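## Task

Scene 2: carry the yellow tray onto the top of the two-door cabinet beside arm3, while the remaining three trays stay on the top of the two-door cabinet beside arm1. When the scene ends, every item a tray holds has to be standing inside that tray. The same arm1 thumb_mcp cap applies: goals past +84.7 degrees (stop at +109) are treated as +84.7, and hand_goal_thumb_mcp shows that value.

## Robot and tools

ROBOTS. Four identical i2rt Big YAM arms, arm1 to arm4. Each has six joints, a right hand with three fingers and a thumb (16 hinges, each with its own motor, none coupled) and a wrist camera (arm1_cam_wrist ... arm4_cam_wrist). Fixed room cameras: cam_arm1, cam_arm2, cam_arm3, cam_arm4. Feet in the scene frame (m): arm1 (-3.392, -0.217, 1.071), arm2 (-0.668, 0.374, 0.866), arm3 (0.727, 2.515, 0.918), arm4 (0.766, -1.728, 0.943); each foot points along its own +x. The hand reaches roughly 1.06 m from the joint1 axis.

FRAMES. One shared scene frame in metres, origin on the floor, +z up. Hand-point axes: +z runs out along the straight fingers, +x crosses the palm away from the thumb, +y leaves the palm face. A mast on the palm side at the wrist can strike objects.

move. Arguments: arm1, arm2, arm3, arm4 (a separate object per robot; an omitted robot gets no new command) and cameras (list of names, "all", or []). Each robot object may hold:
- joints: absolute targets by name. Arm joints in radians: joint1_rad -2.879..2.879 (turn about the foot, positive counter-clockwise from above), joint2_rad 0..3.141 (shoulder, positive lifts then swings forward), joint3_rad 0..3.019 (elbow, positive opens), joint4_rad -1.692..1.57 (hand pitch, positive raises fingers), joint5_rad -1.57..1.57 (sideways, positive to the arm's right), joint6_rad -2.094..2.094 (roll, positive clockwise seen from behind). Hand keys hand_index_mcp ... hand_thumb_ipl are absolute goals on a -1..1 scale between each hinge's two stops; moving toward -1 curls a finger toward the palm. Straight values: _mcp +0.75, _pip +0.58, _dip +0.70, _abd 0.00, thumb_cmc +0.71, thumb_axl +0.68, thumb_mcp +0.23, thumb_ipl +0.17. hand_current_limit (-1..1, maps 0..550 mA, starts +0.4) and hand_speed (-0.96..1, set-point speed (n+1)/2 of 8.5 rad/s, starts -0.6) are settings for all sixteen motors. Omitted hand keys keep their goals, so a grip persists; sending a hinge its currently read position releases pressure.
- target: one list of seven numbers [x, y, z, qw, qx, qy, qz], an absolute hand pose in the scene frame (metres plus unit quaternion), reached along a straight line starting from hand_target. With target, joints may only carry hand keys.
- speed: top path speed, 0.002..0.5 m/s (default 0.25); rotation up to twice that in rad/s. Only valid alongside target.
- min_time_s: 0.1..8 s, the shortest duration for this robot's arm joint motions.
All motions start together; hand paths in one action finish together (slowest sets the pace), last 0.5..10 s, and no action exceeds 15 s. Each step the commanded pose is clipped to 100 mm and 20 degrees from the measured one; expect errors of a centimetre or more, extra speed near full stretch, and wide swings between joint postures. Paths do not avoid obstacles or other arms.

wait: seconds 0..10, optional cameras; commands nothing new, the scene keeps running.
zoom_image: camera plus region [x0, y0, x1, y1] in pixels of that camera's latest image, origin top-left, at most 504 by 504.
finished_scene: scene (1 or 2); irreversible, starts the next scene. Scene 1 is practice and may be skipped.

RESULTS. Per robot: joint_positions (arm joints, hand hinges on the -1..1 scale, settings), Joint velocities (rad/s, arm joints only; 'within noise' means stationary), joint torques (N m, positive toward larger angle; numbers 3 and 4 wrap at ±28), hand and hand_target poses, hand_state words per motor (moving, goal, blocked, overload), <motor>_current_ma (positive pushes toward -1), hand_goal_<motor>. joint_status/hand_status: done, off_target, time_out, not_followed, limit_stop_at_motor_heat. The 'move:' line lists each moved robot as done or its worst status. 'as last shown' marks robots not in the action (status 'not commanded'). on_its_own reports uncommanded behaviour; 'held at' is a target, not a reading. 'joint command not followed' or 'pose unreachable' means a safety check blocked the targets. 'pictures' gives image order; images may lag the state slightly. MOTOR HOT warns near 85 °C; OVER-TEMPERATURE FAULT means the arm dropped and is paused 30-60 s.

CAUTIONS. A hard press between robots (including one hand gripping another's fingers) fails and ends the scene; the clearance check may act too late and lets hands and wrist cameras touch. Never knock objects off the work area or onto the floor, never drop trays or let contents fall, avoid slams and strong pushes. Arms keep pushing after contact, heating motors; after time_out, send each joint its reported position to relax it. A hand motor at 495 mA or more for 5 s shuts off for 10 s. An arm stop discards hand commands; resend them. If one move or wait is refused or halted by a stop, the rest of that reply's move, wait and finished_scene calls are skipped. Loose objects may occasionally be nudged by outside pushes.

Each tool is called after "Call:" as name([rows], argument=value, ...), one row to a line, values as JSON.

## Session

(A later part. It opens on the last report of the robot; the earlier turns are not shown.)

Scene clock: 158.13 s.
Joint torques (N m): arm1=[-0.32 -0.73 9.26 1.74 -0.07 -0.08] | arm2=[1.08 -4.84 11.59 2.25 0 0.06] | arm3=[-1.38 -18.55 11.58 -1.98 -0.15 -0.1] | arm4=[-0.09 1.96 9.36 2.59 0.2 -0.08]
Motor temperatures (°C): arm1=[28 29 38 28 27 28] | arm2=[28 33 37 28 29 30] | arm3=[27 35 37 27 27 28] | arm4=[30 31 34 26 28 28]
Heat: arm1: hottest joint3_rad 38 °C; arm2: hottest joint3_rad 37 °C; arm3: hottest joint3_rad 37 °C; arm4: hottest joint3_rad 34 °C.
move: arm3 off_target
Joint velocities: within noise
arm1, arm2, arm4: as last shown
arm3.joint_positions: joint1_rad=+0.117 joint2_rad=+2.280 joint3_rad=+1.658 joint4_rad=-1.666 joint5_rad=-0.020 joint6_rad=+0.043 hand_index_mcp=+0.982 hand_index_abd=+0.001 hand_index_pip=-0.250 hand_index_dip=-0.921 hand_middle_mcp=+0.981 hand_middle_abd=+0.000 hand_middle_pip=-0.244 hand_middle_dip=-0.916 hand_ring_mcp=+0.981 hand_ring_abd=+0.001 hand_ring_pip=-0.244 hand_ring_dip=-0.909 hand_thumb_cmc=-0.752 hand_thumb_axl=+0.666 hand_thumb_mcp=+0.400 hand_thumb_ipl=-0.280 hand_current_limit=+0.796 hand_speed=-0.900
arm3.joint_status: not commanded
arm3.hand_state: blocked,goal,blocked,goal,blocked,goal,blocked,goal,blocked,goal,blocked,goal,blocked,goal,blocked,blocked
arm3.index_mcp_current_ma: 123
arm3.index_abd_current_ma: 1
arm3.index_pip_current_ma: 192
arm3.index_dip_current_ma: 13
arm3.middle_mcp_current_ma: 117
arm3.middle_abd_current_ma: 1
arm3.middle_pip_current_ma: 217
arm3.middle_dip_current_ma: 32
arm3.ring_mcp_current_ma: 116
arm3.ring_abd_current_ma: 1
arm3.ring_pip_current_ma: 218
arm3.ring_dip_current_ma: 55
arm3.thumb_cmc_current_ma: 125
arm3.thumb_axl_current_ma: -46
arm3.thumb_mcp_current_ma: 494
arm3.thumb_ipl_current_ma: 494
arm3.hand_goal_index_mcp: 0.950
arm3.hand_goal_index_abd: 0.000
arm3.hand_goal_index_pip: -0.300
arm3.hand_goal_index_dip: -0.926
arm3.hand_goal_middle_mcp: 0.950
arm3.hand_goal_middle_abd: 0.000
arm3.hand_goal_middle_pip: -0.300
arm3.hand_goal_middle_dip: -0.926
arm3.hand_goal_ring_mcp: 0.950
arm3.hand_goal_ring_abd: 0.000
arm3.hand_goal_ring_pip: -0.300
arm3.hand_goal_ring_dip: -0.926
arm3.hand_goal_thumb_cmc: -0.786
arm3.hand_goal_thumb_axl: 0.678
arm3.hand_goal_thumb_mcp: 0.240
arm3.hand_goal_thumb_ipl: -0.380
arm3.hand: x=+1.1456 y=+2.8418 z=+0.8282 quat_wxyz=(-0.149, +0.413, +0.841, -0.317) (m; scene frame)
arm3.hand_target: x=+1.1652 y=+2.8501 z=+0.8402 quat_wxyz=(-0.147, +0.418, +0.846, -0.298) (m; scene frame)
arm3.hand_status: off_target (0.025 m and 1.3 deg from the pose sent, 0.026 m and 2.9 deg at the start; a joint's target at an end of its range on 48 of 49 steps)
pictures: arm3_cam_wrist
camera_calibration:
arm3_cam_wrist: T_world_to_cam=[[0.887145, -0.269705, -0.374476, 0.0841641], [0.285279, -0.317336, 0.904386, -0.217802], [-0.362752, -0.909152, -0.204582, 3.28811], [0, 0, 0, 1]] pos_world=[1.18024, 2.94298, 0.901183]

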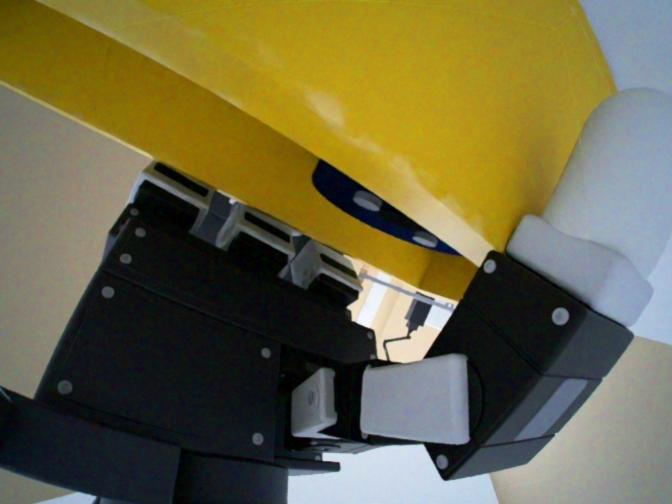

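Call:
move(arm3={"target":[1.166,2.851,0.815,-0.1588,0.4137,0.8370,-0.3213],"speed":0.04})

Call:
move(arm3={"target":[1.166,2.851,0.79,-0.1588,0.4137,0.8370,-0.3213],"speed":0.04}, cameras=["cam_arm3"])

Call:
zoom_image(camera="cam_arm3", region=[430, 140, 500, 210])

Scene clock: 159.57 s.
Joint torques (N m): arm1=[-0.09 -0.85 9.22 1.73 -0.08 -0.1] | arm2=[1.08 -4.89 11.59 2.25 0 0.06] | arm3=[-1.44 -16.79 11.1 -1.65 -0.19 -0.11] | arm4=[-0.09 2.02 9.35 2.61 0.2 -0.07]
Motor temperatures (°C): arm1=[28 29 38 28 27 28] | arm2=[28 33 37 28 29 30] | arm3=[27 35 37 27 27 28] | arm4=[30 31 34 26 28 28]
Heat: arm1: hottest joint3_rad 38 °C; arm2: hottest joint3_rad 37 °C; arm3: hottest joint3_rad 37 °C; arm4: hottest joint3_rad 34 °C.
move: arm3 off_target
Joint velocities: within noise
arm1, arm2, arm4: as last shown
arm3.joint_positions: joint1_rad=+0.117 joint2_rad=+2.313 joint3_rad=+1.694 joint4_rad=-1.675 joint5_rad=-0.020 joint6_rad=+0.042 hand_index_mcp=+0.987 hand_index_abd=+0.001 hand_index_pip=-0.263 hand_index_dip=-0.940 hand_middle_mcp=+0.979 hand_middle_abd=+0.000 hand_middle_pip=-0.255 hand_middle_dip=-0.927 hand_ring_mcp=+0.974 hand_ring_abd=+0.001 hand_ring_pip=-0.259 hand_ring_dip=-0.923 hand_thumb_cmc=-0.751 hand_thumb_axl=+0.666 hand_thumb_mcp=+0.400 hand_thumb_ipl=-0.280 hand_current_limit=+0.796 hand_speed=-0.900
arm3.joint_status: not commanded
arm3.hand_state: blocked,goal,blocked,goal,blocked,goal,blocked,goal,blocked,goal,blocked,goal,blocked,goal,blocked,blocked
arm3.index_mcp_current_ma: 145
arm3.index_abd_current_ma: 1
arm3.index_pip_current_ma: 133
arm3.index_dip_current_ma: -45
arm3.middle_mcp_current_ma: 111
arm3.middle_abd_current_ma: 1
arm3.middle_pip_current_ma: 169
arm3.middle_dip_current_ma: -2
arm3.ring_mcp_current_ma: 89
arm3.ring_abd_current_ma: 1
arm3.ring_pip_current_ma: 152
arm3.ring_dip_current_ma: 8
arm3.thumb_cmc_current_ma: 127
arm3.thumb_axl_current_ma: -46
arm3.thumb_mcp_current_ma: 494
arm3.thumb_ipl_current_ma: 494
arm3.hand_goal_index_mcp: 0.950
arm3.hand_goal_index_abd: 0.000
arm3.hand_goal_index_pip: -0.300
arm3.hand_goal_index_dip: -0.926
arm3.hand_goal_middle_mcp: 0.950
arm3.hand_goal_middle_abd: 0.000
arm3.hand_goal_middle_pip: -0.300
arm3.hand_goal_middle_dip: -0.926
arm3.hand_goal_ring_mcp: 0.950
arm3.hand_goal_ring_abd: 0.000
arm3.hand_goal_ring_pip: -0.300
arm3.hand_goal_ring_dip: -0.926
arm3.hand_goal_thumb_cmc: -0.786
arm3.hand_goal_thumb_axl: 0.678
arm3.hand_goal_thumb_mcp: 0.240
arm3.hand_goal_thumb_ipl: -0.380
arm3.hand: x=+1.1508 y=+2.8461 z=+0.8199 quat_wxyz=(-0.150, +0.413, +0.839, -0.320) (m; scene frame)
arm3.hand_target: x=+1.1654 y=+2.8503 z=+0.8152 quat_wxyz=(-0.153, +0.415, +0.841, -0.311) (m; scene frame)
arm3.hand_status: off_target (0.017 m and 1.0 deg from the pose sent, 0.026 m and 1.3 deg at the start; a joint's target at an end of its range on 36 of 37 steps)
pictures: none

Scene clock: 160.73 s.
Joint torques (N m): arm1=[-0.03 -0.73 9.26 1.73 -0.07 -0.1] | arm2=[1.08 -4.89 11.6 2.26 -0.01 0.06] | arm3=[-1.44 -14.45 10.26 -1.11 -0.24 -0.11] | arm4=[-0.03 2.02 9.35 2.61 0.2 -0.07]
Motor temperatures (°C): arm1=[28 29 38 28 27 28] | arm2=[28 33 37 28 29 30] | arm3=[27 35 37 27 27 28] | arm4=[30 31 34 26 28 28]
Heat: arm1: hottest joint3_rad 38 °C; arm2: hottest joint3_rad 37 °C; arm3: hottest joint3_rad 37 °C; arm4: hottest joint3_rad 34 °C.
move: arm3 off_target
Joint velocities: within noise
arm1, arm2, arm4: as last shown
arm3.joint_positions: joint1_rad=+0.117 joint2_rad=+2.334 joint3_rad=+1.729 joint4_rad=-1.683 joint5_rad=-0.020 joint6_rad=+0.042 hand_index_mcp=+0.987 hand_index_abd=+0.001 hand_index_pip=-0.282 hand_index_dip=-0.950 hand_middle_mcp=+0.979 hand_middle_abd=+0.000 hand_middle_pip=-0.272 hand_middle_dip=-0.938 hand_ring_mcp=+0.974 hand_ring_abd=+0.001 hand_ring_pip=-0.274 hand_ring_dip=-0.935 hand_thumb_cmc=-0.751 hand_thumb_axl=+0.666 hand_thumb_mcp=+0.406 hand_thumb_ipl=-0.280 hand_current_limit=+0.796 hand_speed=-0.900
arm3.joint_status: not commanded
arm3.hand_state: blocked,goal,goal,blocked,blocked,goal,blocked,goal,blocked,goal,blocked,goal,blocked,goal,blocked,blocked
arm3.index_mcp_current_ma: 145
arm3.index_abd_current_ma: 1
arm3.index_pip_current_ma: 60
arm3.index_dip_current_ma: -84
arm3.middle_mcp_current_ma: 111
arm3.middle_abd_current_ma: 1
arm3.middle_pip_current_ma: 99
arm3.middle_dip_current_ma: -38
arm3.ring_mcp_current_ma: 89
arm3.ring_abd_current_ma: 1
arm3.ring_pip_current_ma: 90
arm3.ring_dip_current_ma: -26
arm3.thumb_cmc_current_ma: 127
arm3.thumb_axl_current_ma: -46
arm3.thumb_mcp_current_ma: 494
arm3.thumb_ipl_current_ma: 494
arm3.hand_goal_index_mcp: 0.950
arm3.hand_goal_index_abd: 0.000
arm3.hand_goal_index_pip: -0.300
arm3.hand_goal_index_dip: -0.926
arm3.hand_goal_middle_mcp: 0.950
arm3.hand_goal_middle_abd: 0.000
arm3.hand_goal_middle_pip: -0.300
arm3.hand_goal_middle_dip: -0.926
arm3.hand_goal_ring_mcp: 0.950
arm3.hand_goal_ring_abd: 0.000
arm3.hand_goal_ring_pip: -0.300
arm3.hand_goal_ring_dip: -0.926
arm3.hand_goal_thumb_cmc: -0.786
arm3.hand_goal_thumb_axl: 0.678
arm3.hand_goal_thumb_mcp: 0.240
arm3.hand_goal_thumb_ipl: -0.380
arm3.hand: x=+1.1581 y=+2.8524 z=+0.8174 quat_wxyz=(-0.149, +0.413, +0.841, -0.317) (m; scene frame)
arm3.hand_target: x=+1.1648 y=+2.8502 z=+0.7907 quat_wxyz=(-0.159, +0.414, +0.837, -0.321) (m; scene frame)
arm3.hand_status: off_target (0.029 m and 1.3 deg from the pose sent, 0.034 m and 1.1 deg at the start)
pictures: cam_arm3

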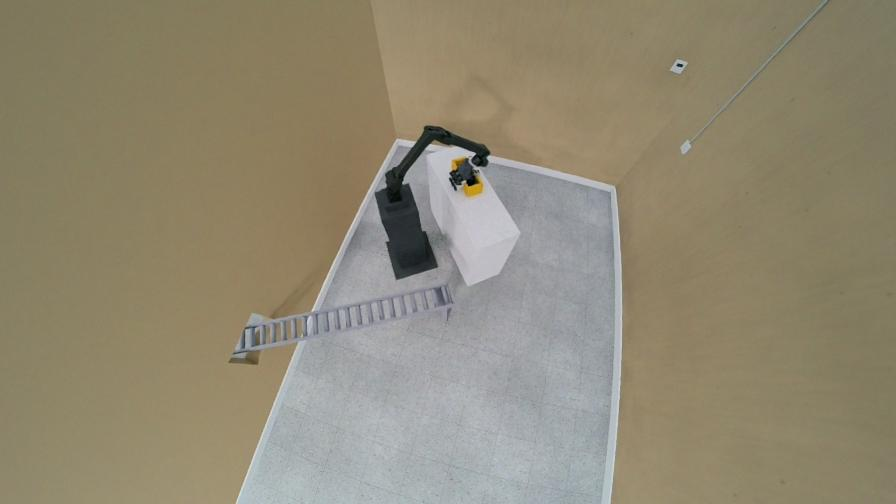

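Scaled by 7.200 from the camera's 896x504 image, which has a finer 1280x720 frame.

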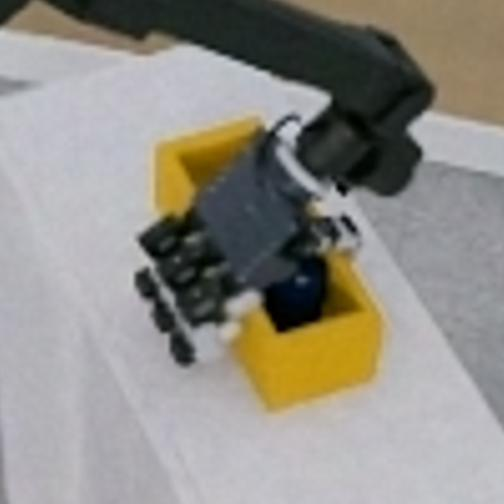

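Call:
move(arm3={"target":[1.166,2.852,0.818,-0.1588,0.4137,0.8370,-0.3213],"speed":0.04})

Call:
move(arm3={"joints":{"hand_speed":-0.94,"hand_thumb_mcp":0.42,"hand_thumb_ipl":-0.26,"hand_index_pip":-0.24,"hand_middle_pip":-0.24,"hand_ring_pip":-0.24}}, cameras=["cam_arm3","arm3_cam_wrist"])

Call:
zoom_image(camera="cam_arm3", region=[430, 140, 500, 210])

Scene clock: 162.43 s.
Joint torques (N m): arm1=[-0.09 -0.73 9.31 1.73 -0.08 -0.08] | arm2=[1.08 -4.84 11.58 2.28 0 0.05] | arm3=[-1.38 -19.08 7.98 -1.35 -0.22 -0.1] | arm4=[-0.09 2.02 9.35 2.59 0.2 -0.08]
Motor temperatures (°C): arm1=[28 29 38 28 27 28] | arm2=[28 33 37 28 29 30] | arm3=[27 35 37 27 27 28] | arm4=[30 31 34 26 28 28]
Heat: arm1: hottest joint3_rad 38 °C; arm2: hottest joint3_rad 37 °C; arm3: hottest joint3_rad 37 °C; arm4: hottest joint3_rad 34 °C.
move: arm3 done
Joint velocities: within noise
arm1, arm2, arm4: as last shown
arm3.joint_positions: joint1_rad=+0.117 joint2_rad=+2.332 joint3_rad=+1.729 joint4_rad=-1.683 joint5_rad=-0.020 joint6_rad=+0.042 hand_index_mcp=+0.987 hand_index_abd=+0.001 hand_index_pip=-0.282 hand_index_dip=-0.951 hand_middle_mcp=+0.979 hand_middle_abd=+0.000 hand_middle_pip=-0.272 hand_middle_dip=-0.938 hand_ring_mcp=+0.974 hand_ring_abd=+0.001 hand_ring_pip=-0.274 hand_ring_dip=-0.935 hand_thumb_cmc=-0.751 hand_thumb_axl=+0.666 hand_thumb_mcp=+0.407 hand_thumb_ipl=-0.280 hand_current_limit=+0.796 hand_speed=-0.900
arm3.joint_status: not commanded
arm3.hand_state: blocked,goal,goal,blocked,blocked,goal,blocked,goal,blocked,goal,blocked,goal,blocked,goal,blocked,blocked
arm3.index_mcp_current_ma: 145
arm3.index_abd_current_ma: 1
arm3.index_pip_current_ma: 60
arm3.index_dip_current_ma: -85
arm3.middle_mcp_current_ma: 111
arm3.middle_abd_current_ma: 1
arm3.middle_pip_current_ma: 99
arm3.middle_dip_current_ma: -38
arm3.ring_mcp_current_ma: 89
arm3.ring_abd_current_ma: 1
arm3.ring_pip_current_ma: 89
arm3.ring_dip_current_ma: -26
arm3.thumb_cmc_current_ma: 127
arm3.thumb_axl_current_ma: -46
arm3.thumb_mcp_current_ma: 494
arm3.thumb_ipl_current_ma: 494
arm3.hand_goal_index_mcp: 0.950
arm3.hand_goal_index_abd: 0.000
arm3.hand_goal_index_pip: -0.300
arm3.hand_goal_index_dip: -0.926
arm3.hand_goal_middle_mcp: 0.950
arm3.hand_goal_middle_abd: 0.000
arm3.hand_goal_middle_pip: -0.300
arm3.hand_goal_middle_dip: -0.926
arm3.hand_goal_ring_mcp: 0.950
arm3.hand_goal_ring_abd: 0.000
arm3.hand_goal_ring_pip: -0.300
arm3.hand_goal_ring_dip: -0.926
arm3.hand_goal_thumb_cmc: -0.786
arm3.hand_goal_thumb_axl: 0.678
arm3.hand_goal_thumb_mcp: 0.240
arm3.hand_goal_thumb_ipl: -0.380
arm3.hand: x=+1.1584 y=+2.8526 z=+0.8183 quat_wxyz=(-0.149, +0.413, +0.841, -0.316) (m; scene frame)
arm3.hand_target: x=+1.1657 y=+2.8517 z=+0.8177 quat_wxyz=(-0.152, +0.416, +0.842, -0.309) (m; scene frame)
arm3.hand_status: done (0.008 m and 1.4 deg from the pose sent, 0.008 m and 1.3 deg at the start; a joint's target at an end of its range on 32 of 36 steps)
pictures: none

Scene clock: 163.53 s.
Joint torques (N m): arm1=[-0.09 -0.79 9.31 1.72 -0.07 -0.09] | arm2=[1.08 -4.89 11.58 2.25 -0.01 0.06] | arm3=[-1.32 -18.67 7.97 -1.31 -0.12 -0.1] | arm4=[-0.03 2.02 9.33 2.61 0.2 -0.07]
Motor temperatures (°C): arm1=[28 29 38 28 27 28] | arm2=[28 33 37 28 29 30] | arm3=[27 35 37 27 27 28] | arm4=[30 31 34 26 28 28]
Heat: arm1: hottest joint3_rad 38 °C; arm2: hottest joint3_rad 37 °C; arm3: hottest joint3_rad 37 °C; arm4: hottest joint3_rad 34 °C.
move: arm3 done
Joint velocities: within noise
arm1, arm2, arm4: as last shown
arm3.joint_positions: joint1_rad=+0.117 joint2_rad=+2.329 joint3_rad=+1.729 joint4_rad=-1.683 joint5_rad=-0.023 joint6_rad=+0.042 hand_index_mcp=+0.955 hand_index_abd=+0.001 hand_index_pip=-0.247 hand_index_dip=-0.945 hand_middle_mcp=+0.953 hand_middle_abd=+0.000 hand_middle_pip=-0.240 hand_middle_dip=-0.941 hand_ring_mcp=+0.952 hand_ring_abd=+0.001 hand_ring_pip=-0.240 hand_ring_dip=-0.939 hand_thumb_cmc=-0.765 hand_thumb_axl=+0.672 hand_thumb_mcp=+0.427 hand_thumb_ipl=-0.257 hand_current_limit=+0.796 hand_speed=-0.940
arm3.joint_status: all done
arm3.hand_state: goal,goal,goal,goal,goal,goal,goal,goal,goal,goal,goal,goal,blocked,goal,goal,goal
arm3.index_mcp_current_ma: 16
arm3.index_abd_current_ma: 1
arm3.index_pip_current_ma: -19
arm3.index_dip_current_ma: -63
arm3.middle_mcp_current_ma: 8
arm3.middle_abd_current_ma: 1
arm3.middle_pip_current_ma: 0
arm3.middle_dip_current_ma: -48
arm3.ring_mcp_current_ma: 4
arm3.ring_abd_current_ma: 1
arm3.ring_pip_current_ma: 0
arm3.ring_dip_current_ma: -40
arm3.thumb_cmc_current_ma: 74
arm3.thumb_axl_current_ma: -20
arm3.thumb_mcp_current_ma: 25
arm3.thumb_ipl_current_ma: 11
arm3.hand_goal_index_mcp: 0.950
arm3.hand_goal_index_abd: 0.000
arm3.hand_goal_index_pip: -0.240
arm3.hand_goal_index_dip: -0.926
arm3.hand_goal_middle_mcp: 0.950
arm3.hand_goal_middle_abd: 0.000
arm3.hand_goal_middle_pip: -0.240
arm3.hand_goal_middle_dip: -0.926
arm3.hand_goal_ring_mcp: 0.950
arm3.hand_goal_ring_abd: 0.000
arm3.hand_goal_ring_pip: -0.240
arm3.hand_goal_ring_dip: -0.926
arm3.hand_goal_thumb_cmc: -0.786
arm3.hand_goal_thumb_axl: 0.678
arm3.hand_goal_thumb_mcp: 0.420
arm3.hand_goal_thumb_ipl: -0.260
arm3.on_its_own: hand_index_mcp moved -0.032 to your old target +0.950; hand_middle_mcp moved -0.027 to your old target +0.950; hand_ring_mcp moved -0.023 to your old target +0.950
arm3.hand: x=+1.1586 y=+2.8533 z=+0.8198 quat_wxyz=(-0.149, +0.414, +0.841, -0.314) (m; scene frame)
arm3.hand_target: x=+1.1657 y=+2.8517 z=+0.8177 quat_wxyz=(-0.152, +0.416, +0.842, -0.309) (m; scene frame)
arm3.hand_status: not commanded
pictures: arm3_cam_wrist, cam_arm3
camera_calibration:
arm3_cam_wrist: T_world_to_cam=[[0.887357, -0.26963, -0.374028, 0.0717385], [0.282929, -0.322112, 0.903435, -0.193161], [-0.364072, -0.907493, -0.209542, 3.30247], [0, 0, 0, 1]] pos_world=[1.19333, 2.95409, 0.893346]

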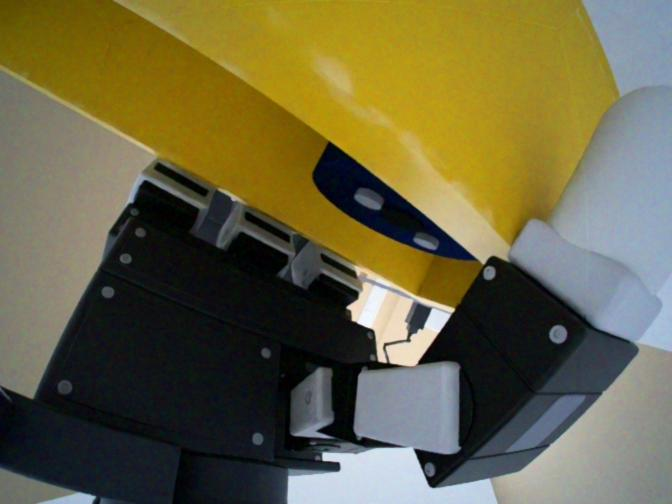

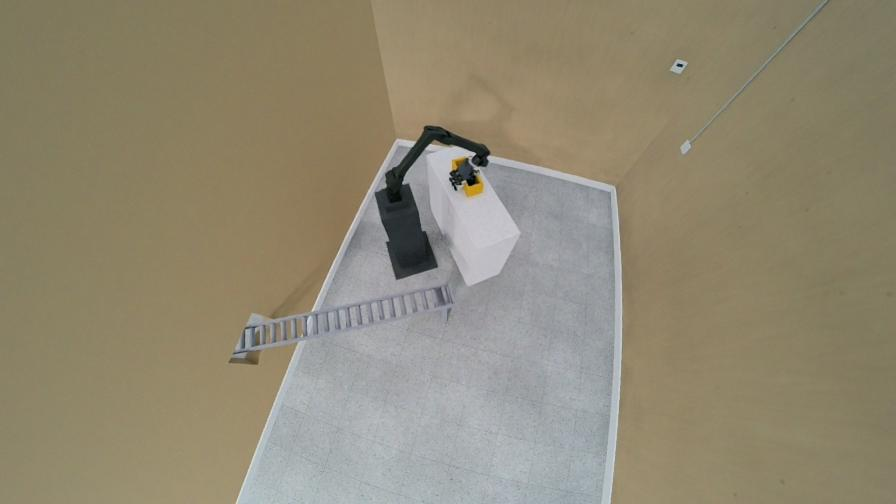

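Scaled by 7.200 from the camera's 896x504 image, which has a finer 1280x720 frame.

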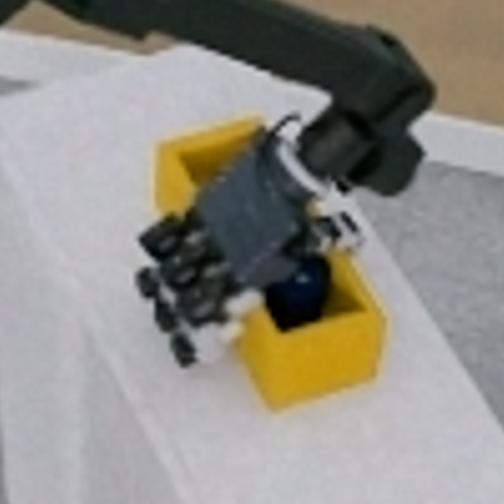

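Call:
move(arm3={"joints":{"hand_speed":-0.92,"hand_thumb_mcp":0.65,"hand_thumb_ipl":-0.3,"hand_index_pip":-0.1,"hand_middle_pip":-0.1,"hand_ring_pip":-0.1,"hand_index_mcp":1.0,"hand_middle_mcp":1.0,"hand_ring_mcp":1.0}}, cameras=["arm3_cam_wrist"])

Scene clock: 165.13 s.
Joint torques (N m): arm1=[-0.03 -0.91 9.26 1.81 -0.08 -0.1] | arm2=[1.03 -4.84 11.58 2.25 0 0.06] | arm3=[-1.32 -18.84 7.99 -1.33 -0.13 -0.1] | arm4=[-0.03 2.02 9.33 2.59 0.2 -0.07]
Motor temperatures (°C): arm1=[28 29 38 28 27 28] | arm2=[28 33 37 28 29 30] | arm3=[27 35 37 27 27 28] | arm4=[30 31 34 26 28 28]
Heat: arm1: hottest joint3_rad 38 °C; arm2: hottest joint3_rad 37 °C; arm3: hottest joint3_rad 37 °C; arm4: hottest joint3_rad 34 °C.
move: arm3 done
Joint velocities: within noise
arm1, arm2, arm4: as last shown
arm3.joint_positions: joint1_rad=+0.117 joint2_rad=+2.329 joint3_rad=+1.729 joint4_rad=-1.683 joint5_rad=-0.023 joint6_rad=+0.042 hand_index_mcp=+0.983 hand_index_abd=+0.001 hand_index_pip=-0.103 hand_index_dip=-0.928 hand_middle_mcp=+0.985 hand_middle_abd=+0.000 hand_middle_pip=-0.103 hand_middle_dip=-0.928 hand_ring_mcp=+0.985 hand_ring_abd=+0.001 hand_ring_pip=-0.103 hand_ring_dip=-0.929 hand_thumb_cmc=-0.781 hand_thumb_axl=+0.675 hand_thumb_mcp=+0.641 hand_thumb_ipl=-0.298 hand_current_limit=+0.796 hand_speed=-0.920
arm3.joint_status: all done
arm3.hand_state: goal,goal,goal,goal,goal,goal,goal,goal,goal,goal,goal,goal,goal,goal,goal,goal
arm3.index_mcp_current_ma: -58
arm3.index_abd_current_ma: 1
arm3.index_pip_current_ma: -8
arm3.index_dip_current_ma: -5
arm3.middle_mcp_current_ma: -50
arm3.middle_abd_current_ma: 1
arm3.middle_pip_current_ma: -9
arm3.middle_dip_current_ma: -5
arm3.ring_mcp_current_ma: -51
arm3.ring_abd_current_ma: 1
arm3.ring_pip_current_ma: -9
arm3.ring_dip_current_ma: -6
arm3.thumb_cmc_current_ma: 14
arm3.thumb_axl_current_ma: -9
arm3.thumb_mcp_current_ma: -35
arm3.thumb_ipl_current_ma: 5
arm3.hand_goal_index_mcp: 1.000
arm3.hand_goal_index_abd: 0.000
arm3.hand_goal_index_pip: -0.100
arm3.hand_goal_index_dip: -0.926
arm3.hand_goal_middle_mcp: 1.000
arm3.hand_goal_middle_abd: 0.000
arm3.hand_goal_middle_pip: -0.100
arm3.hand_goal_middle_dip: -0.926
arm3.hand_goal_ring_mcp: 1.000
arm3.hand_goal_ring_abd: 0.000
arm3.hand_goal_ring_pip: -0.100
arm3.hand_goal_ring_dip: -0.926
arm3.hand_goal_thumb_cmc: -0.786
arm3.hand_goal_thumb_axl: 0.678
arm3.hand_goal_thumb_mcp: 0.650
arm3.hand_goal_thumb_ipl: -0.300
arm3.hand: x=+1.1586 y=+2.8534 z=+0.8198 quat_wxyz=(-0.149, +0.414, +0.841, -0.314) (m; scene frame)
arm3.hand_target: x=+1.1657 y=+2.8517 z=+0.8177 quat_wxyz=(-0.152, +0.416, +0.842, -0.309) (m; scene frame)
arm3.hand_status: not commanded
pictures: arm3_cam_wrist
camera_calibration:
arm3_cam_wrist: T_world_to_cam=[[0.887418, -0.269221, -0.374179, 0.0706175], [0.283126, -0.322245, 0.903326, -0.192874], [-0.363772, -0.907567, -0.209742, 3.3026], [0, 0, 0, 1]] pos_world=[1.19333, 2.95419, 0.893345]

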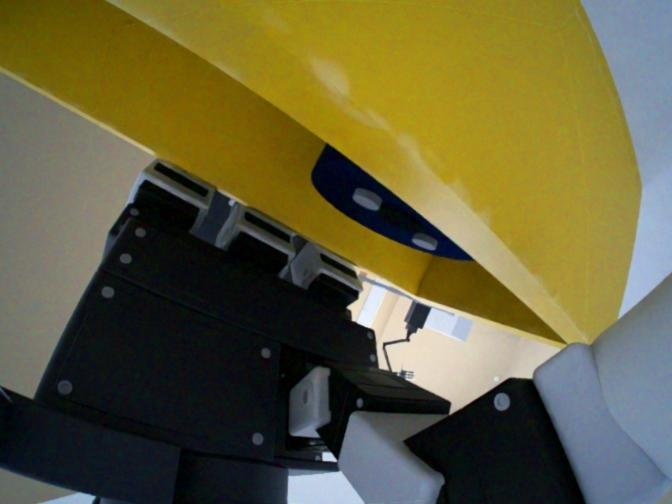

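Call:
move(arm3={"target":[1.166,2.852,0.88,-0.152,0.416,0.842,-0.309],"speed":0.08}, cameras=["cam_arm3"])

Call:
zoom_image(camera="cam_arm3", region=[430, 140, 500, 210])

Scene clock: 166.80 s.
Joint torques (N m): arm1=[-0.26 -0.79 9.26 1.76 -0.07 -0.1] | arm2=[1.08 -4.84 11.59 2.25 0 0.06] | arm3=[-1.14 -18.9 6.46 -1.13 -0.01 -0.07] | arm4=[-0.03 1.96 9.35 2.59 0.2 -0.07]
Motor temperatures (°C): arm1=[28 29 38 28 27 28] | arm2=[28 33 37 28 29 30] | arm3=[27 36 37 27 27 28] | arm4=[30 31 34 26 28 28]
Heat: arm1: hottest joint3_rad 38 °C; arm2: hottest joint3_rad 37 °C; arm3: hottest joint3_rad 37 °C; arm4: hottest joint3_rad 34 °C.
move: arm3 off_target
Joint velocities: within noise
arm1.joint_positions: joint1_rad=-0.737 joint2_rad=+0.634 joint3_rad=+1.335 joint4_rad=-1.417 joint5_rad=-0.090 joint6_rad=+1.139 hand_index_mcp=+0.753 hand_index_abd=+0.000 hand_index_pip=+0.577 hand_index_dip=+0.696 hand_middle_mcp=+0.753 hand_middle_abd=+0.000 hand_middle_pip=+0.577 hand_middle_dip=+0.696 hand_ring_mcp=+0.753 hand_ring_abd=+0.000 hand_ring_pip=+0.577 hand_ring_dip=+0.696 hand_thumb_cmc=+0.714 hand_thumb_axl=+0.677 hand_thumb_mcp=+0.225 hand_thumb_ipl=+0.168 hand_current_limit=+0.400 hand_speed=-0.600
arm1.joint_status: not commanded
arm1.hand_state: goal,goal,goal,goal,goal,goal,goal,goal,goal,goal,goal,goal,goal,goal,goal,goal
arm1.index_mcp_current_ma: -2
arm1.index_abd_current_ma: 0
arm1.index_pip_current_ma: 2
arm1.index_dip_current_ma: 0
arm1.middle_mcp_current_ma: -2
arm1.middle_abd_current_ma: 0
arm1.middle_pip_current_ma: 2
arm1.middle_dip_current_ma: 0
arm1.ring_mcp_current_ma: -2
arm1.ring_abd_current_ma: 0
arm1.ring_pip_current_ma: 2
arm1.ring_dip_current_ma: 0
arm1.thumb_cmc_current_ma: 1
arm1.thumb_axl_current_ma: -2
arm1.thumb_mcp_current_ma: -3
arm1.thumb_ipl_current_ma: -1
arm1.hand_goal_index_mcp: 0.754
arm1.hand_goal_index_abd: 0.000
arm1.hand_goal_index_pip: 0.576
arm1.hand_goal_index_dip: 0.696
arm1.hand_goal_middle_mcp: 0.754
arm1.hand_goal_middle_abd: 0.000
arm1.hand_goal_middle_pip: 0.576
arm1.hand_goal_middle_dip: 0.696
arm1.hand_goal_ring_mcp: 0.754
arm1.hand_goal_ring_abd: 0.000
arm1.hand_goal_ring_pip: 0.576
arm1.hand_goal_ring_dip: 0.696
arm1.hand_goal_thumb_cmc: 0.714
arm1.hand_goal_thumb_axl: 0.678
arm1.hand_goal_thumb_mcp: 0.226
arm1.hand_goal_thumb_ipl: 0.168
arm1.hand: x=-3.5208 y=+0.0075 z=+1.5719 quat_wxyz=(-0.369, +0.131, +0.898, +0.198) (m; scene frame)
arm1.hand_target: x=-3.5196 y=+0.0064 z=+1.5845 quat_wxyz=(-0.380, +0.130, +0.893, +0.205) (m; scene frame)
arm1.hand_status: not commanded
arm2.joint_positions: joint1_rad=-0.303 joint2_rad=+0.988 joint3_rad=+1.399 joint4_rad=-1.208 joint5_rad=-0.063 joint6_rad=+0.074 hand_index_mcp=+1.000 hand_index_abd=+0.001 hand_index_pip=+0.139 hand_index_dip=-0.735 hand_middle_mcp=+1.000 hand_middle_abd=-0.001 hand_middle_pip=+0.139 hand_middle_dip=-0.734 hand_ring_mcp=+1.000 hand_ring_abd=+0.001 hand_ring_pip=+0.139 hand_ring_dip=-0.735 hand_thumb_cmc=-0.786 hand_thumb_axl=+0.679 hand_thumb_mcp=+0.842 hand_thumb_ipl=-0.591 hand_current_limit=+0.796 hand_speed=-0.850
arm2.joint_status: not commanded
arm2.hand_state: goal,goal,goal,goal,goal,goal,goal,goal,goal,goal,goal,goal,goal,goal,goal,goal
arm2.index_mcp_current_ma: 0
arm2.index_abd_current_ma: 0
arm2.index_pip_current_ma: -1
arm2.index_dip_current_ma: -3
arm2.middle_mcp_current_ma: 0
arm2.middle_abd_current_ma: -1
arm2.middle_pip_current_ma: -1
arm2.middle_dip_current_ma: -2
arm2.ring_mcp_current_ma: 0
arm2.ring_abd_current_ma: 0
arm2.ring_pip_current_ma: -1
arm2.ring_dip_current_ma: -3
arm2.thumb_cmc_current_ma: 0
arm2.thumb_axl_current_ma: 0
arm2.thumb_mcp_current_ma: -3
arm2.thumb_ipl_current_ma: -5
arm2.hand_goal_index_mcp: 1.000
arm2.hand_goal_index_abd: 0.000
arm2.hand_goal_index_pip: 0.140
arm2.hand_goal_index_dip: -0.732
arm2.hand_goal_middle_mcp: 1.000
arm2.hand_goal_middle_abd: 0.000
arm2.hand_goal_middle_pip: 0.140
arm2.hand_goal_middle_dip: -0.732
arm2.hand_goal_ring_mcp: 1.000
arm2.hand_goal_ring_abd: 0.000
arm2.hand_goal_ring_pip: 0.140
arm2.hand_goal_ring_dip: -0.732
arm2.hand_goal_thumb_cmc: -0.786
arm2.hand_goal_thumb_axl: 0.678
arm2.hand_goal_thumb_mcp: 0.844
arm2.hand_goal_thumb_ipl: -0.588
arm2.hand: x=-1.0866 y=+0.5546 z=+1.3812 quat_wxyz=(-0.254, -0.509, +0.773, +0.279) (m; scene frame)
arm2.hand_target: x=-1.0920 y=+0.5561 z=+1.3783 quat_wxyz=(-0.253, -0.509, +0.774, +0.278) (m; scene frame)
arm2.hand_status: not commanded
arm3.joint_positions: joint1_rad=+0.117 joint2_rad=+2.197 joint3_rad=+1.690 joint4_rad=-1.683 joint5_rad=-0.023 joint6_rad=+0.042 hand_index_mcp=+0.989 hand_index_abd=+0.001 hand_index_pip=-0.100 hand_index_dip=-0.927 hand_middle_mcp=+0.989 hand_middle_abd=+0.000 hand_middle_pip=-0.101 hand_middle_dip=-0.927 hand_ring_mcp=+0.987 hand_ring_abd=+0.001 hand_ring_pip=-0.102 hand_ring_dip=-0.928 hand_thumb_cmc=-0.781 hand_thumb_axl=+0.675 hand_thumb_mcp=+0.641 hand_thumb_ipl=-0.299 hand_current_limit=+0.796 hand_speed=-0.920
arm3.joint_status: not commanded
arm3.hand_state: goal,goal,goal,goal,goal,goal,goal,goal,goal,goal,goal,goal,goal,goal,goal,goal
arm3.index_mcp_current_ma: -34
arm3.index_abd_current_ma: 1
arm3.index_pip_current_ma: 1
arm3.index_dip_current_ma: -1
arm3.middle_mcp_current_ma: -37
arm3.middle_abd_current_ma: 1
arm3.middle_pip_current_ma: -2
arm3.middle_dip_current_ma: -3
arm3.ring_mcp_current_ma: -42
arm3.ring_abd_current_ma: 1
arm3.ring_pip_current_ma: -4
arm3.ring_dip_current_ma: -4
arm3.thumb_cmc_current_ma: 13
arm3.thumb_axl_current_ma: -9
arm3.thumb_mcp_current_ma: -35
arm3.thumb_ipl_current_ma: 5
arm3.hand_goal_index_mcp: 1.000
arm3.hand_goal_index_abd: 0.000
arm3.hand_goal_index_pip: -0.100
arm3.hand_goal_index_dip: -0.926
arm3.hand_goal_middle_mcp: 1.000
arm3.hand_goal_middle_abd: 0.000
arm3.hand_goal_middle_pip: -0.100
arm3.hand_goal_middle_dip: -0.926
arm3.hand_goal_ring_mcp: 1.000
arm3.hand_goal_ring_abd: 0.000
arm3.hand_goal_ring_pip: -0.100
arm3.hand_goal_ring_dip: -0.926
arm3.hand_goal_thumb_cmc: -0.786
arm3.hand_goal_thumb_axl: 0.678
arm3.hand_goal_thumb_mcp: 0.650
arm3.hand_goal_thumb_ipl: -0.300
arm3.hand: x=+1.1653 y=+2.8590 z=+0.8808 quat_wxyz=(-0.132, +0.420, +0.855, -0.274) (m; scene frame)
arm3.hand_target: x=+1.1656 y=+2.8518 z=+0.8794 quat_wxyz=(-0.135, +0.421, +0.854, -0.275) (m; scene frame)
arm3.hand_status: off_target (0.007 m and 4.9 deg from the pose sent, 0.061 m and 0.7 deg at the start; a joint's target at an end of its range on 43 of 43 steps)
arm4.joint_positions: joint1_rad=+0.313 joint2_rad=+0.596 joint3_rad=+1.467 joint4_rad=-1.176 joint5_rad=-0.033 joint6_rad=+1.202 hand_index_mcp=+0.754 hand_index_abd=+0.001 hand_index_pip=+0.577 hand_index_dip=+0.696 hand_middle_mcp=+0.754 hand_middle_abd=+0.001 hand_middle_pip=+0.577 hand_middle_dip=+0.696 hand_ring_mcp=+0.754 hand_ring_abd=+0.001 hand_ring_pip=+0.577 hand_ring_dip=+0.696 hand_thumb_cmc=+0.714 hand_thumb_axl=+0.677 hand_thumb_mcp=+0.226 hand_thumb_ipl=+0.168 hand_current_limit=+0.400 hand_speed=-0.600
arm4.joint_status: not commanded
arm4.hand_state: goal,goal,goal,goal,goal,goal,goal,goal,goal,goal,goal,goal,goal,goal,goal,goal
arm4.index_mcp_current_ma: 0
arm4.index_abd_current_ma: 2
arm4.index_pip_current_ma: 1
arm4.index_dip_current_ma: 0
arm4.middle_mcp_current_ma: 0
arm4.middle_abd_current_ma: 2
arm4.middle_pip_current_ma: 1
arm4.middle_dip_current_ma: 0
arm4.ring_mcp_current_ma: 0
arm4.ring_abd_current_ma: 2
arm4.ring_pip_current_ma: 1
arm4.ring_dip_current_ma: 0
arm4.thumb_cmc_current_ma: 0
arm4.thumb_axl_current_ma: -2
arm4.thumb_mcp_current_ma: 0
arm4.thumb_ipl_current_ma: -1
arm4.hand_goal_index_mcp: 0.754
arm4.hand_goal_index_abd: 0.000
arm4.hand_goal_index_pip: 0.576
arm4.hand_goal_index_dip: 0.696
arm4.hand_goal_middle_mcp: 0.754
arm4.hand_goal_middle_abd: 0.000
arm4.hand_goal_middle_pip: 0.576
arm4.hand_goal_middle_dip: 0.696
arm4.hand_goal_ring_mcp: 0.754
arm4.hand_goal_ring_abd: 0.000
arm4.hand_goal_ring_pip: 0.576
arm4.hand_goal_ring_dip: 0.696
arm4.hand_goal_thumb_cmc: 0.714
arm4.hand_goal_thumb_axl: 0.678
arm4.hand_goal_thumb_mcp: 0.226
arm4.hand_goal_thumb_ipl: 0.168
arm4.hand: x=+0.9906 y=-1.8461 z=+1.5666 quat_wxyz=(+0.123, +0.800, +0.107, +0.578) (m; scene frame)
arm4.hand_target: x=+0.9863 y=-1.8458 z=+1.5791 quat_wxyz=(+0.126, +0.791, +0.106, +0.589) (m; scene frame)
arm4.hand_status: not commanded
pictures: cam_arm3

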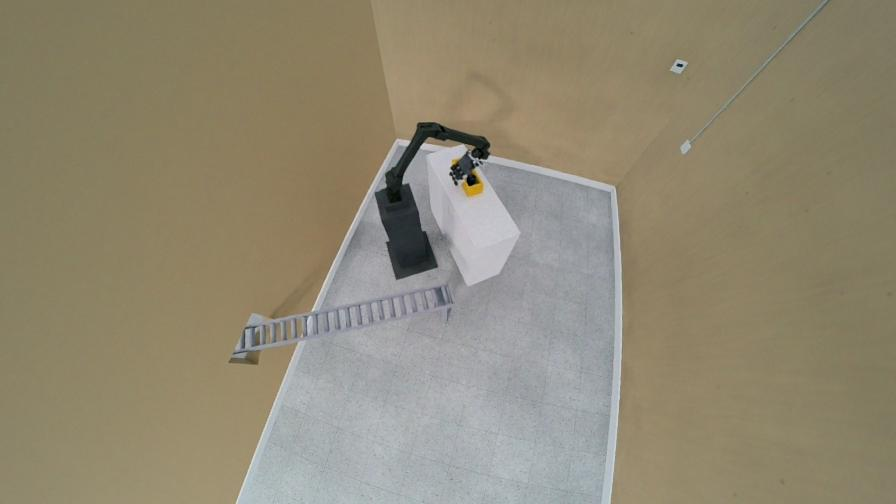

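Scaled by 7.200 from the camera's 896x504 image, which has a finer 1280x720 frame.

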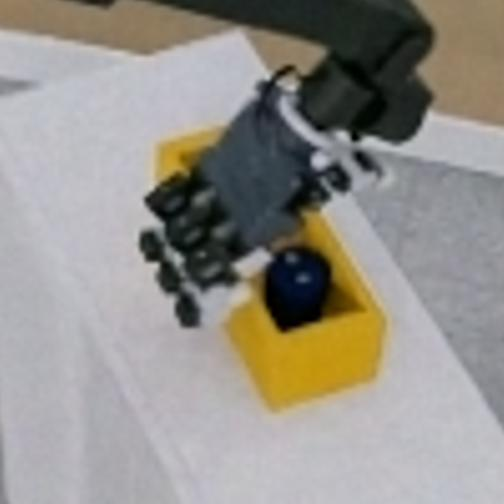

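Call:
move(arm3={"target":[1.155,2.845,1.0,-0.12,0.424,0.860,-0.255],"speed":0.15}, cameras=["cam_arm3","arm3_cam_wrist"])

Call:
zoom_image(camera="cam_arm3", region=[430, 140, 500, 210])

Scene clock: 168.63 s.
Joint torques (N m): arm1=[0.15 -0.79 9.26 1.74 -0.07 -0.11] | arm2=[1.03 -4.89 11.59 2.24 -0.01 0.06] | arm3=[-0.44 -16.5 7.82 -0.72 0.07 0.03] | arm4=[-0.03 2.02 9.35 2.59 0.2 -0.08]
Motor temperatures (°C): arm1=[28 29 38 28 27 28] | arm2=[28 33 37 28 29 30] | arm3=[27 35 37 27 27 28] | arm4=[30 31 34 26 28 28]
Heat: arm1: hottest joint3_rad 38 °C; arm2: hottest joint3_rad 37 °C; arm3: hottest joint3_rad 37 °C; arm4: hottest joint3_rad 34 °C.
move: arm3 off_target
Joint velocities: within noise
arm1, arm2, arm4: as last shown
arm3.joint_positions: joint1_rad=+0.117 joint2_rad=+1.907 joint3_rad=+1.581 joint4_rad=-1.683 joint5_rad=-0.012 joint6_rad=+0.042 hand_index_mcp=+0.989 hand_index_abd=+0.001 hand_index_pip=-0.100 hand_index_dip=-0.927 hand_middle_mcp=+0.989 hand_middle_abd=+0.000 hand_middle_pip=-0.101 hand_middle_dip=-0.927 hand_ring_mcp=+0.988 hand_ring_abd=+0.001 hand_ring_pip=-0.102 hand_ring_dip=-0.928 hand_thumb_cmc=-0.782 hand_thumb_axl=+0.675 hand_thumb_mcp=+0.641 hand_thumb_ipl=-0.299 hand_current_limit=+0.796 hand_speed=-0.920
arm3.joint_status: not commanded
arm3.hand_state: goal,goal,goal,goal,goal,goal,goal,goal,goal,goal,goal,goal,goal,goal,goal,goal
arm3.index_mcp_current_ma: -34
arm3.index_abd_current_ma: 1
arm3.index_pip_current_ma: 1
arm3.index_dip_current_ma: -1
arm3.middle_mcp_current_ma: -37
arm3.middle_abd_current_ma: 1
arm3.middle_pip_current_ma: -2
arm3.middle_dip_current_ma: -3
arm3.ring_mcp_current_ma: -41
arm3.ring_abd_current_ma: 1
arm3.ring_pip_current_ma: -4
arm3.ring_dip_current_ma: -4
arm3.thumb_cmc_current_ma: 11
arm3.thumb_axl_current_ma: -9
arm3.thumb_mcp_current_ma: -35
arm3.thumb_ipl_current_ma: 4
arm3.hand_goal_index_mcp: 1.000
arm3.hand_goal_index_abd: 0.000
arm3.hand_goal_index_pip: -0.100
arm3.hand_goal_index_dip: -0.926
arm3.hand_goal_middle_mcp: 1.000
arm3.hand_goal_middle_abd: 0.000
arm3.hand_goal_middle_pip: -0.100
arm3.hand_goal_middle_dip: -0.926
arm3.hand_goal_ring_mcp: 1.000
arm3.hand_goal_ring_abd: 0.000
arm3.hand_goal_ring_pip: -0.100
arm3.hand_goal_ring_dip: -0.926
arm3.hand_goal_thumb_cmc: -0.786
arm3.hand_goal_thumb_axl: 0.678
arm3.hand_goal_thumb_mcp: 0.650
arm3.hand_goal_thumb_ipl: -0.300
arm3.hand: x=+1.1561 y=+2.8486 z=+1.0026 quat_wxyz=(-0.093, +0.428, +0.877, -0.196) (m; scene frame)
arm3.hand_target: x=+1.1547 y=+2.8449 z=+0.9994 quat_wxyz=(-0.092, +0.431, +0.875, -0.199) (m; scene frame)
arm3.hand_status: off_target (0.005 m and 7.7 deg from the pose sent, 0.120 m and 2.7 deg at the start; a joint's target at an end of its range on 50 of 50 steps)
pictures: arm3_cam_wrist, cam_arm3
camera_calibration:
arm3_cam_wrist: T_world_to_cam=[[0.952429, -0.213359, -0.217614, -0.251237], [0.0937194, -0.474401, 0.875306, 0.321704], [-0.289991, -0.854062, -0.431838, 3.32057], [0, 0, 0, 1]] pos_world=[1.17207, 2.93498, 1.09768]

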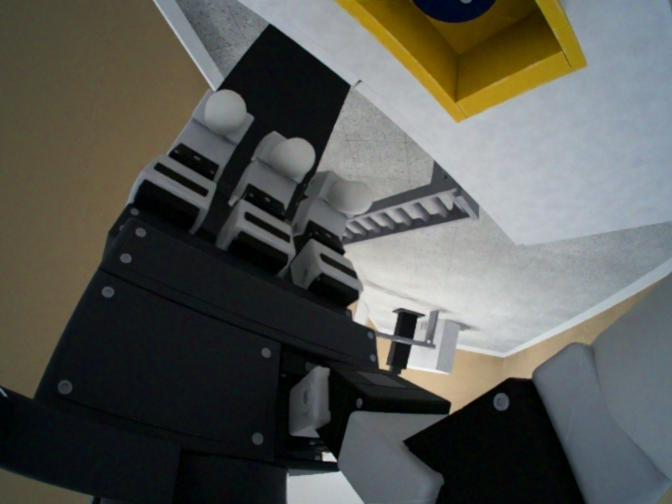

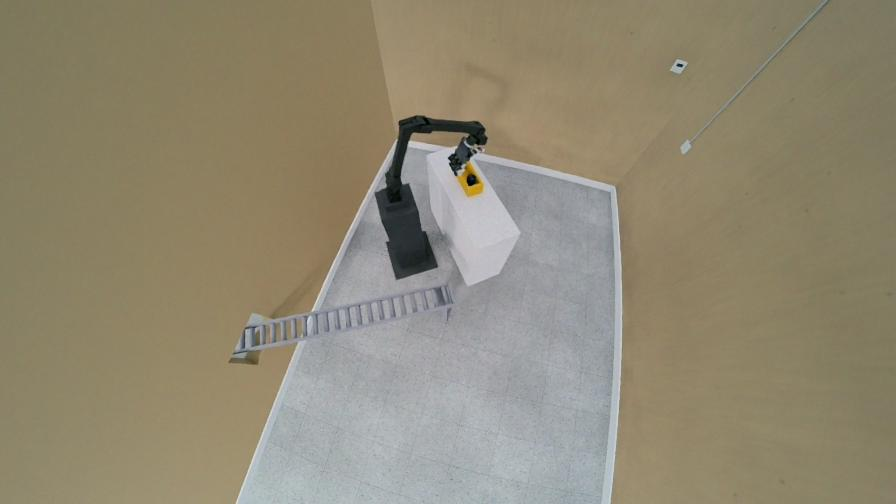

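Scaled by 7.200 from the camera's 896x504 image, which has a finer 1280x720 frame.

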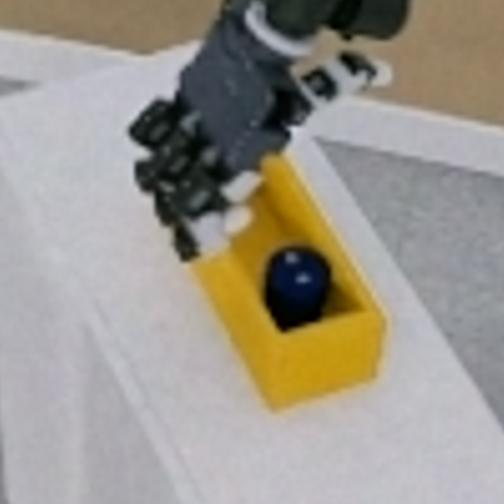

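Call:
move(arm3={"target":[1.12,2.82,1.08,-0.093,0.428,0.877,-0.196],"speed":0.2}, cameras=["cam_arm1","cam_arm2","cam_arm3"])

Call:
zoom_image(camera="cam_arm3", region=[430, 140, 500, 210])

Scene clock: 170.07 s.
Joint torques (N m): arm1=[-0.15 -0.91 9.26 1.77 -0.07 -0.07] | arm2=[1.08 -4.84 11.59 2.26 -0.01 0.06] | arm3=[0.15 -12.63 8.59 -0.39 0.08 0.05] | arm4=[-0.03 1.96 9.36 2.59 0.2 -0.07]
Motor temperatures (°C): arm1=[28 29 38 28 27 28] | arm2=[28 33 37 28 29 30] | arm3=[27 35 37 27 27 28] | arm4=[30 31 34 26 28 28]
Heat: arm1: hottest joint3_rad 38 °C; arm2: hottest joint3_rad 37 °C; arm3: hottest joint3_rad 37 °C; arm4: hottest joint3_rad 34 °C.
move: arm3 off_target
Joint velocities: within noise
arm1, arm2, arm4: as last shown
arm3.joint_positions: joint1_rad=+0.117 joint2_rad=+1.648 joint3_rad=+1.457 joint4_rad=-1.683 joint5_rad=-0.011 joint6_rad=+0.042 hand_index_mcp=+0.989 hand_index_abd=+0.001 hand_index_pip=-0.100 hand_index_dip=-0.927 hand_middle_mcp=+0.990 hand_middle_abd=+0.000 hand_middle_pip=-0.101 hand_middle_dip=-0.927 hand_ring_mcp=+0.990 hand_ring_abd=+0.001 hand_ring_pip=-0.102 hand_ring_dip=-0.928 hand_thumb_cmc=-0.782 hand_thumb_axl=+0.675 hand_thumb_mcp=+0.642 hand_thumb_ipl=-0.299 hand_current_limit=+0.796 hand_speed=-0.920
arm3.joint_status: not commanded
arm3.hand_state: goal,goal,goal,goal,goal,goal,goal,goal,goal,goal,goal,goal,goal,goal,goal,goal
arm3.index_mcp_current_ma: -34
arm3.index_abd_current_ma: 1
arm3.index_pip_current_ma: 1
arm3.index_dip_current_ma: -1
arm3.middle_mcp_current_ma: -32
arm3.middle_abd_current_ma: 1
arm3.middle_pip_current_ma: -2
arm3.middle_dip_current_ma: -3
arm3.ring_mcp_current_ma: -33
arm3.ring_abd_current_ma: 1
arm3.ring_pip_current_ma: -4
arm3.ring_dip_current_ma: -4
arm3.thumb_cmc_current_ma: 10
arm3.thumb_axl_current_ma: -9
arm3.thumb_mcp_current_ma: -33
arm3.thumb_ipl_current_ma: 4
arm3.hand_goal_index_mcp: 1.000
arm3.hand_goal_index_abd: 0.000
arm3.hand_goal_index_pip: -0.100
arm3.hand_goal_index_dip: -0.926
arm3.hand_goal_middle_mcp: 1.000
arm3.hand_goal_middle_abd: 0.000
arm3.hand_goal_middle_pip: -0.100
arm3.hand_goal_middle_dip: -0.926
arm3.hand_goal_ring_mcp: 1.000
arm3.hand_goal_ring_abd: 0.000
arm3.hand_goal_ring_pip: -0.100
arm3.hand_goal_ring_dip: -0.926
arm3.hand_goal_thumb_cmc: -0.786
arm3.hand_goal_thumb_axl: 0.678
arm3.hand_goal_thumb_mcp: 0.650
arm3.hand_goal_thumb_ipl: -0.300
arm3.hand: x=+1.1229 y=+2.8200 z=+1.0877 quat_wxyz=(-0.066, +0.433, +0.888, -0.136) (m; scene frame)
arm3.hand_target: x=+1.1199 y=+2.8199 z=+1.0794 quat_wxyz=(-0.067, +0.433, +0.887, -0.144) (m; scene frame)
arm3.hand_status: off_target (0.008 m and 7.7 deg from the pose sent, 0.090 m and 0.1 deg at the start; a joint's target at an end of its range on 40 of 40 steps)
pictures: cam_arm1, cam_arm2, cam_arm3

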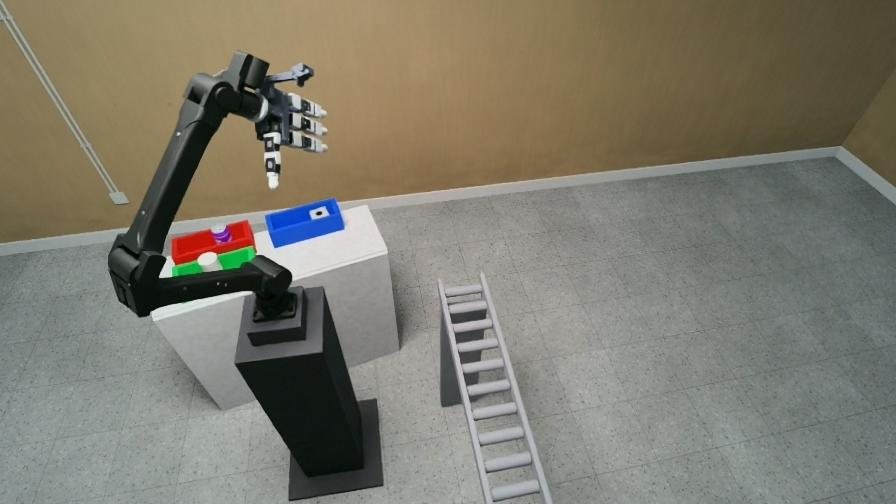

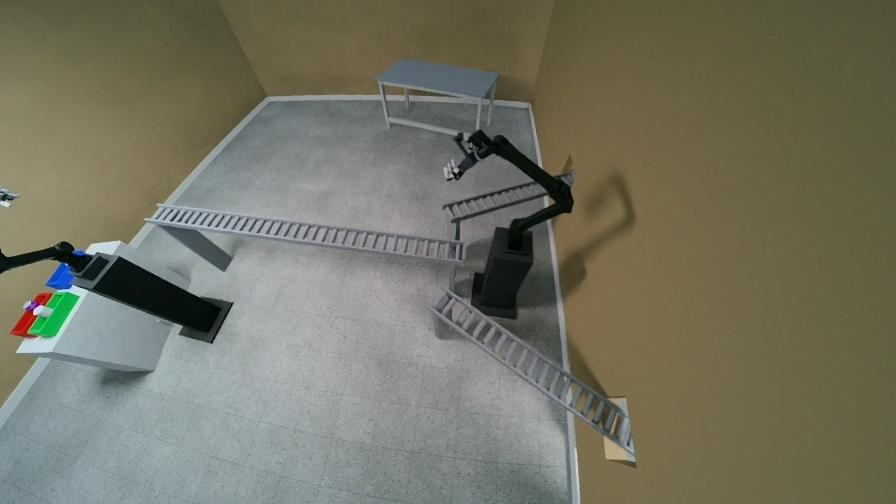

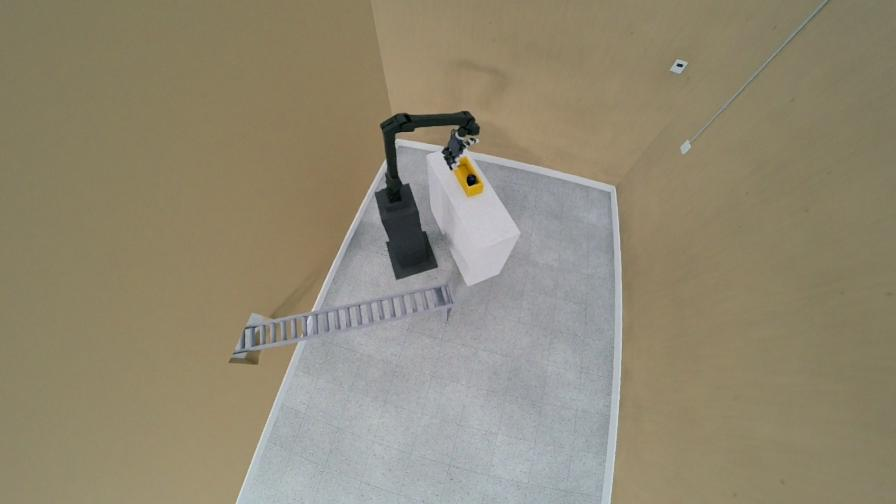

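Scaled by 7.200 from the camera's 896x504 image, which has a finer 1280x720 frame.

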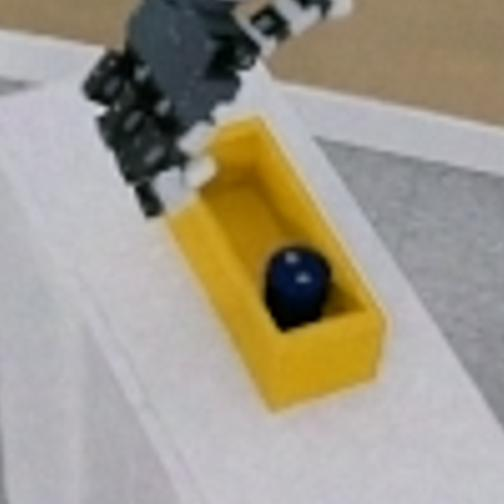

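Call:
zoom_image(camera="cam_arm1", region=[150, 180, 370, 310])

Scaled by 2.291 from the camera's 896x504 image, which has a finer 1280x720 frame.

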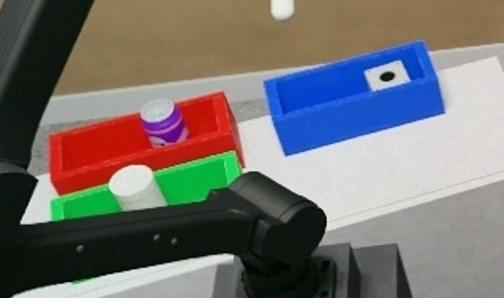

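Call:
finished_scene(scene=2)

The scene is finished: the task was done.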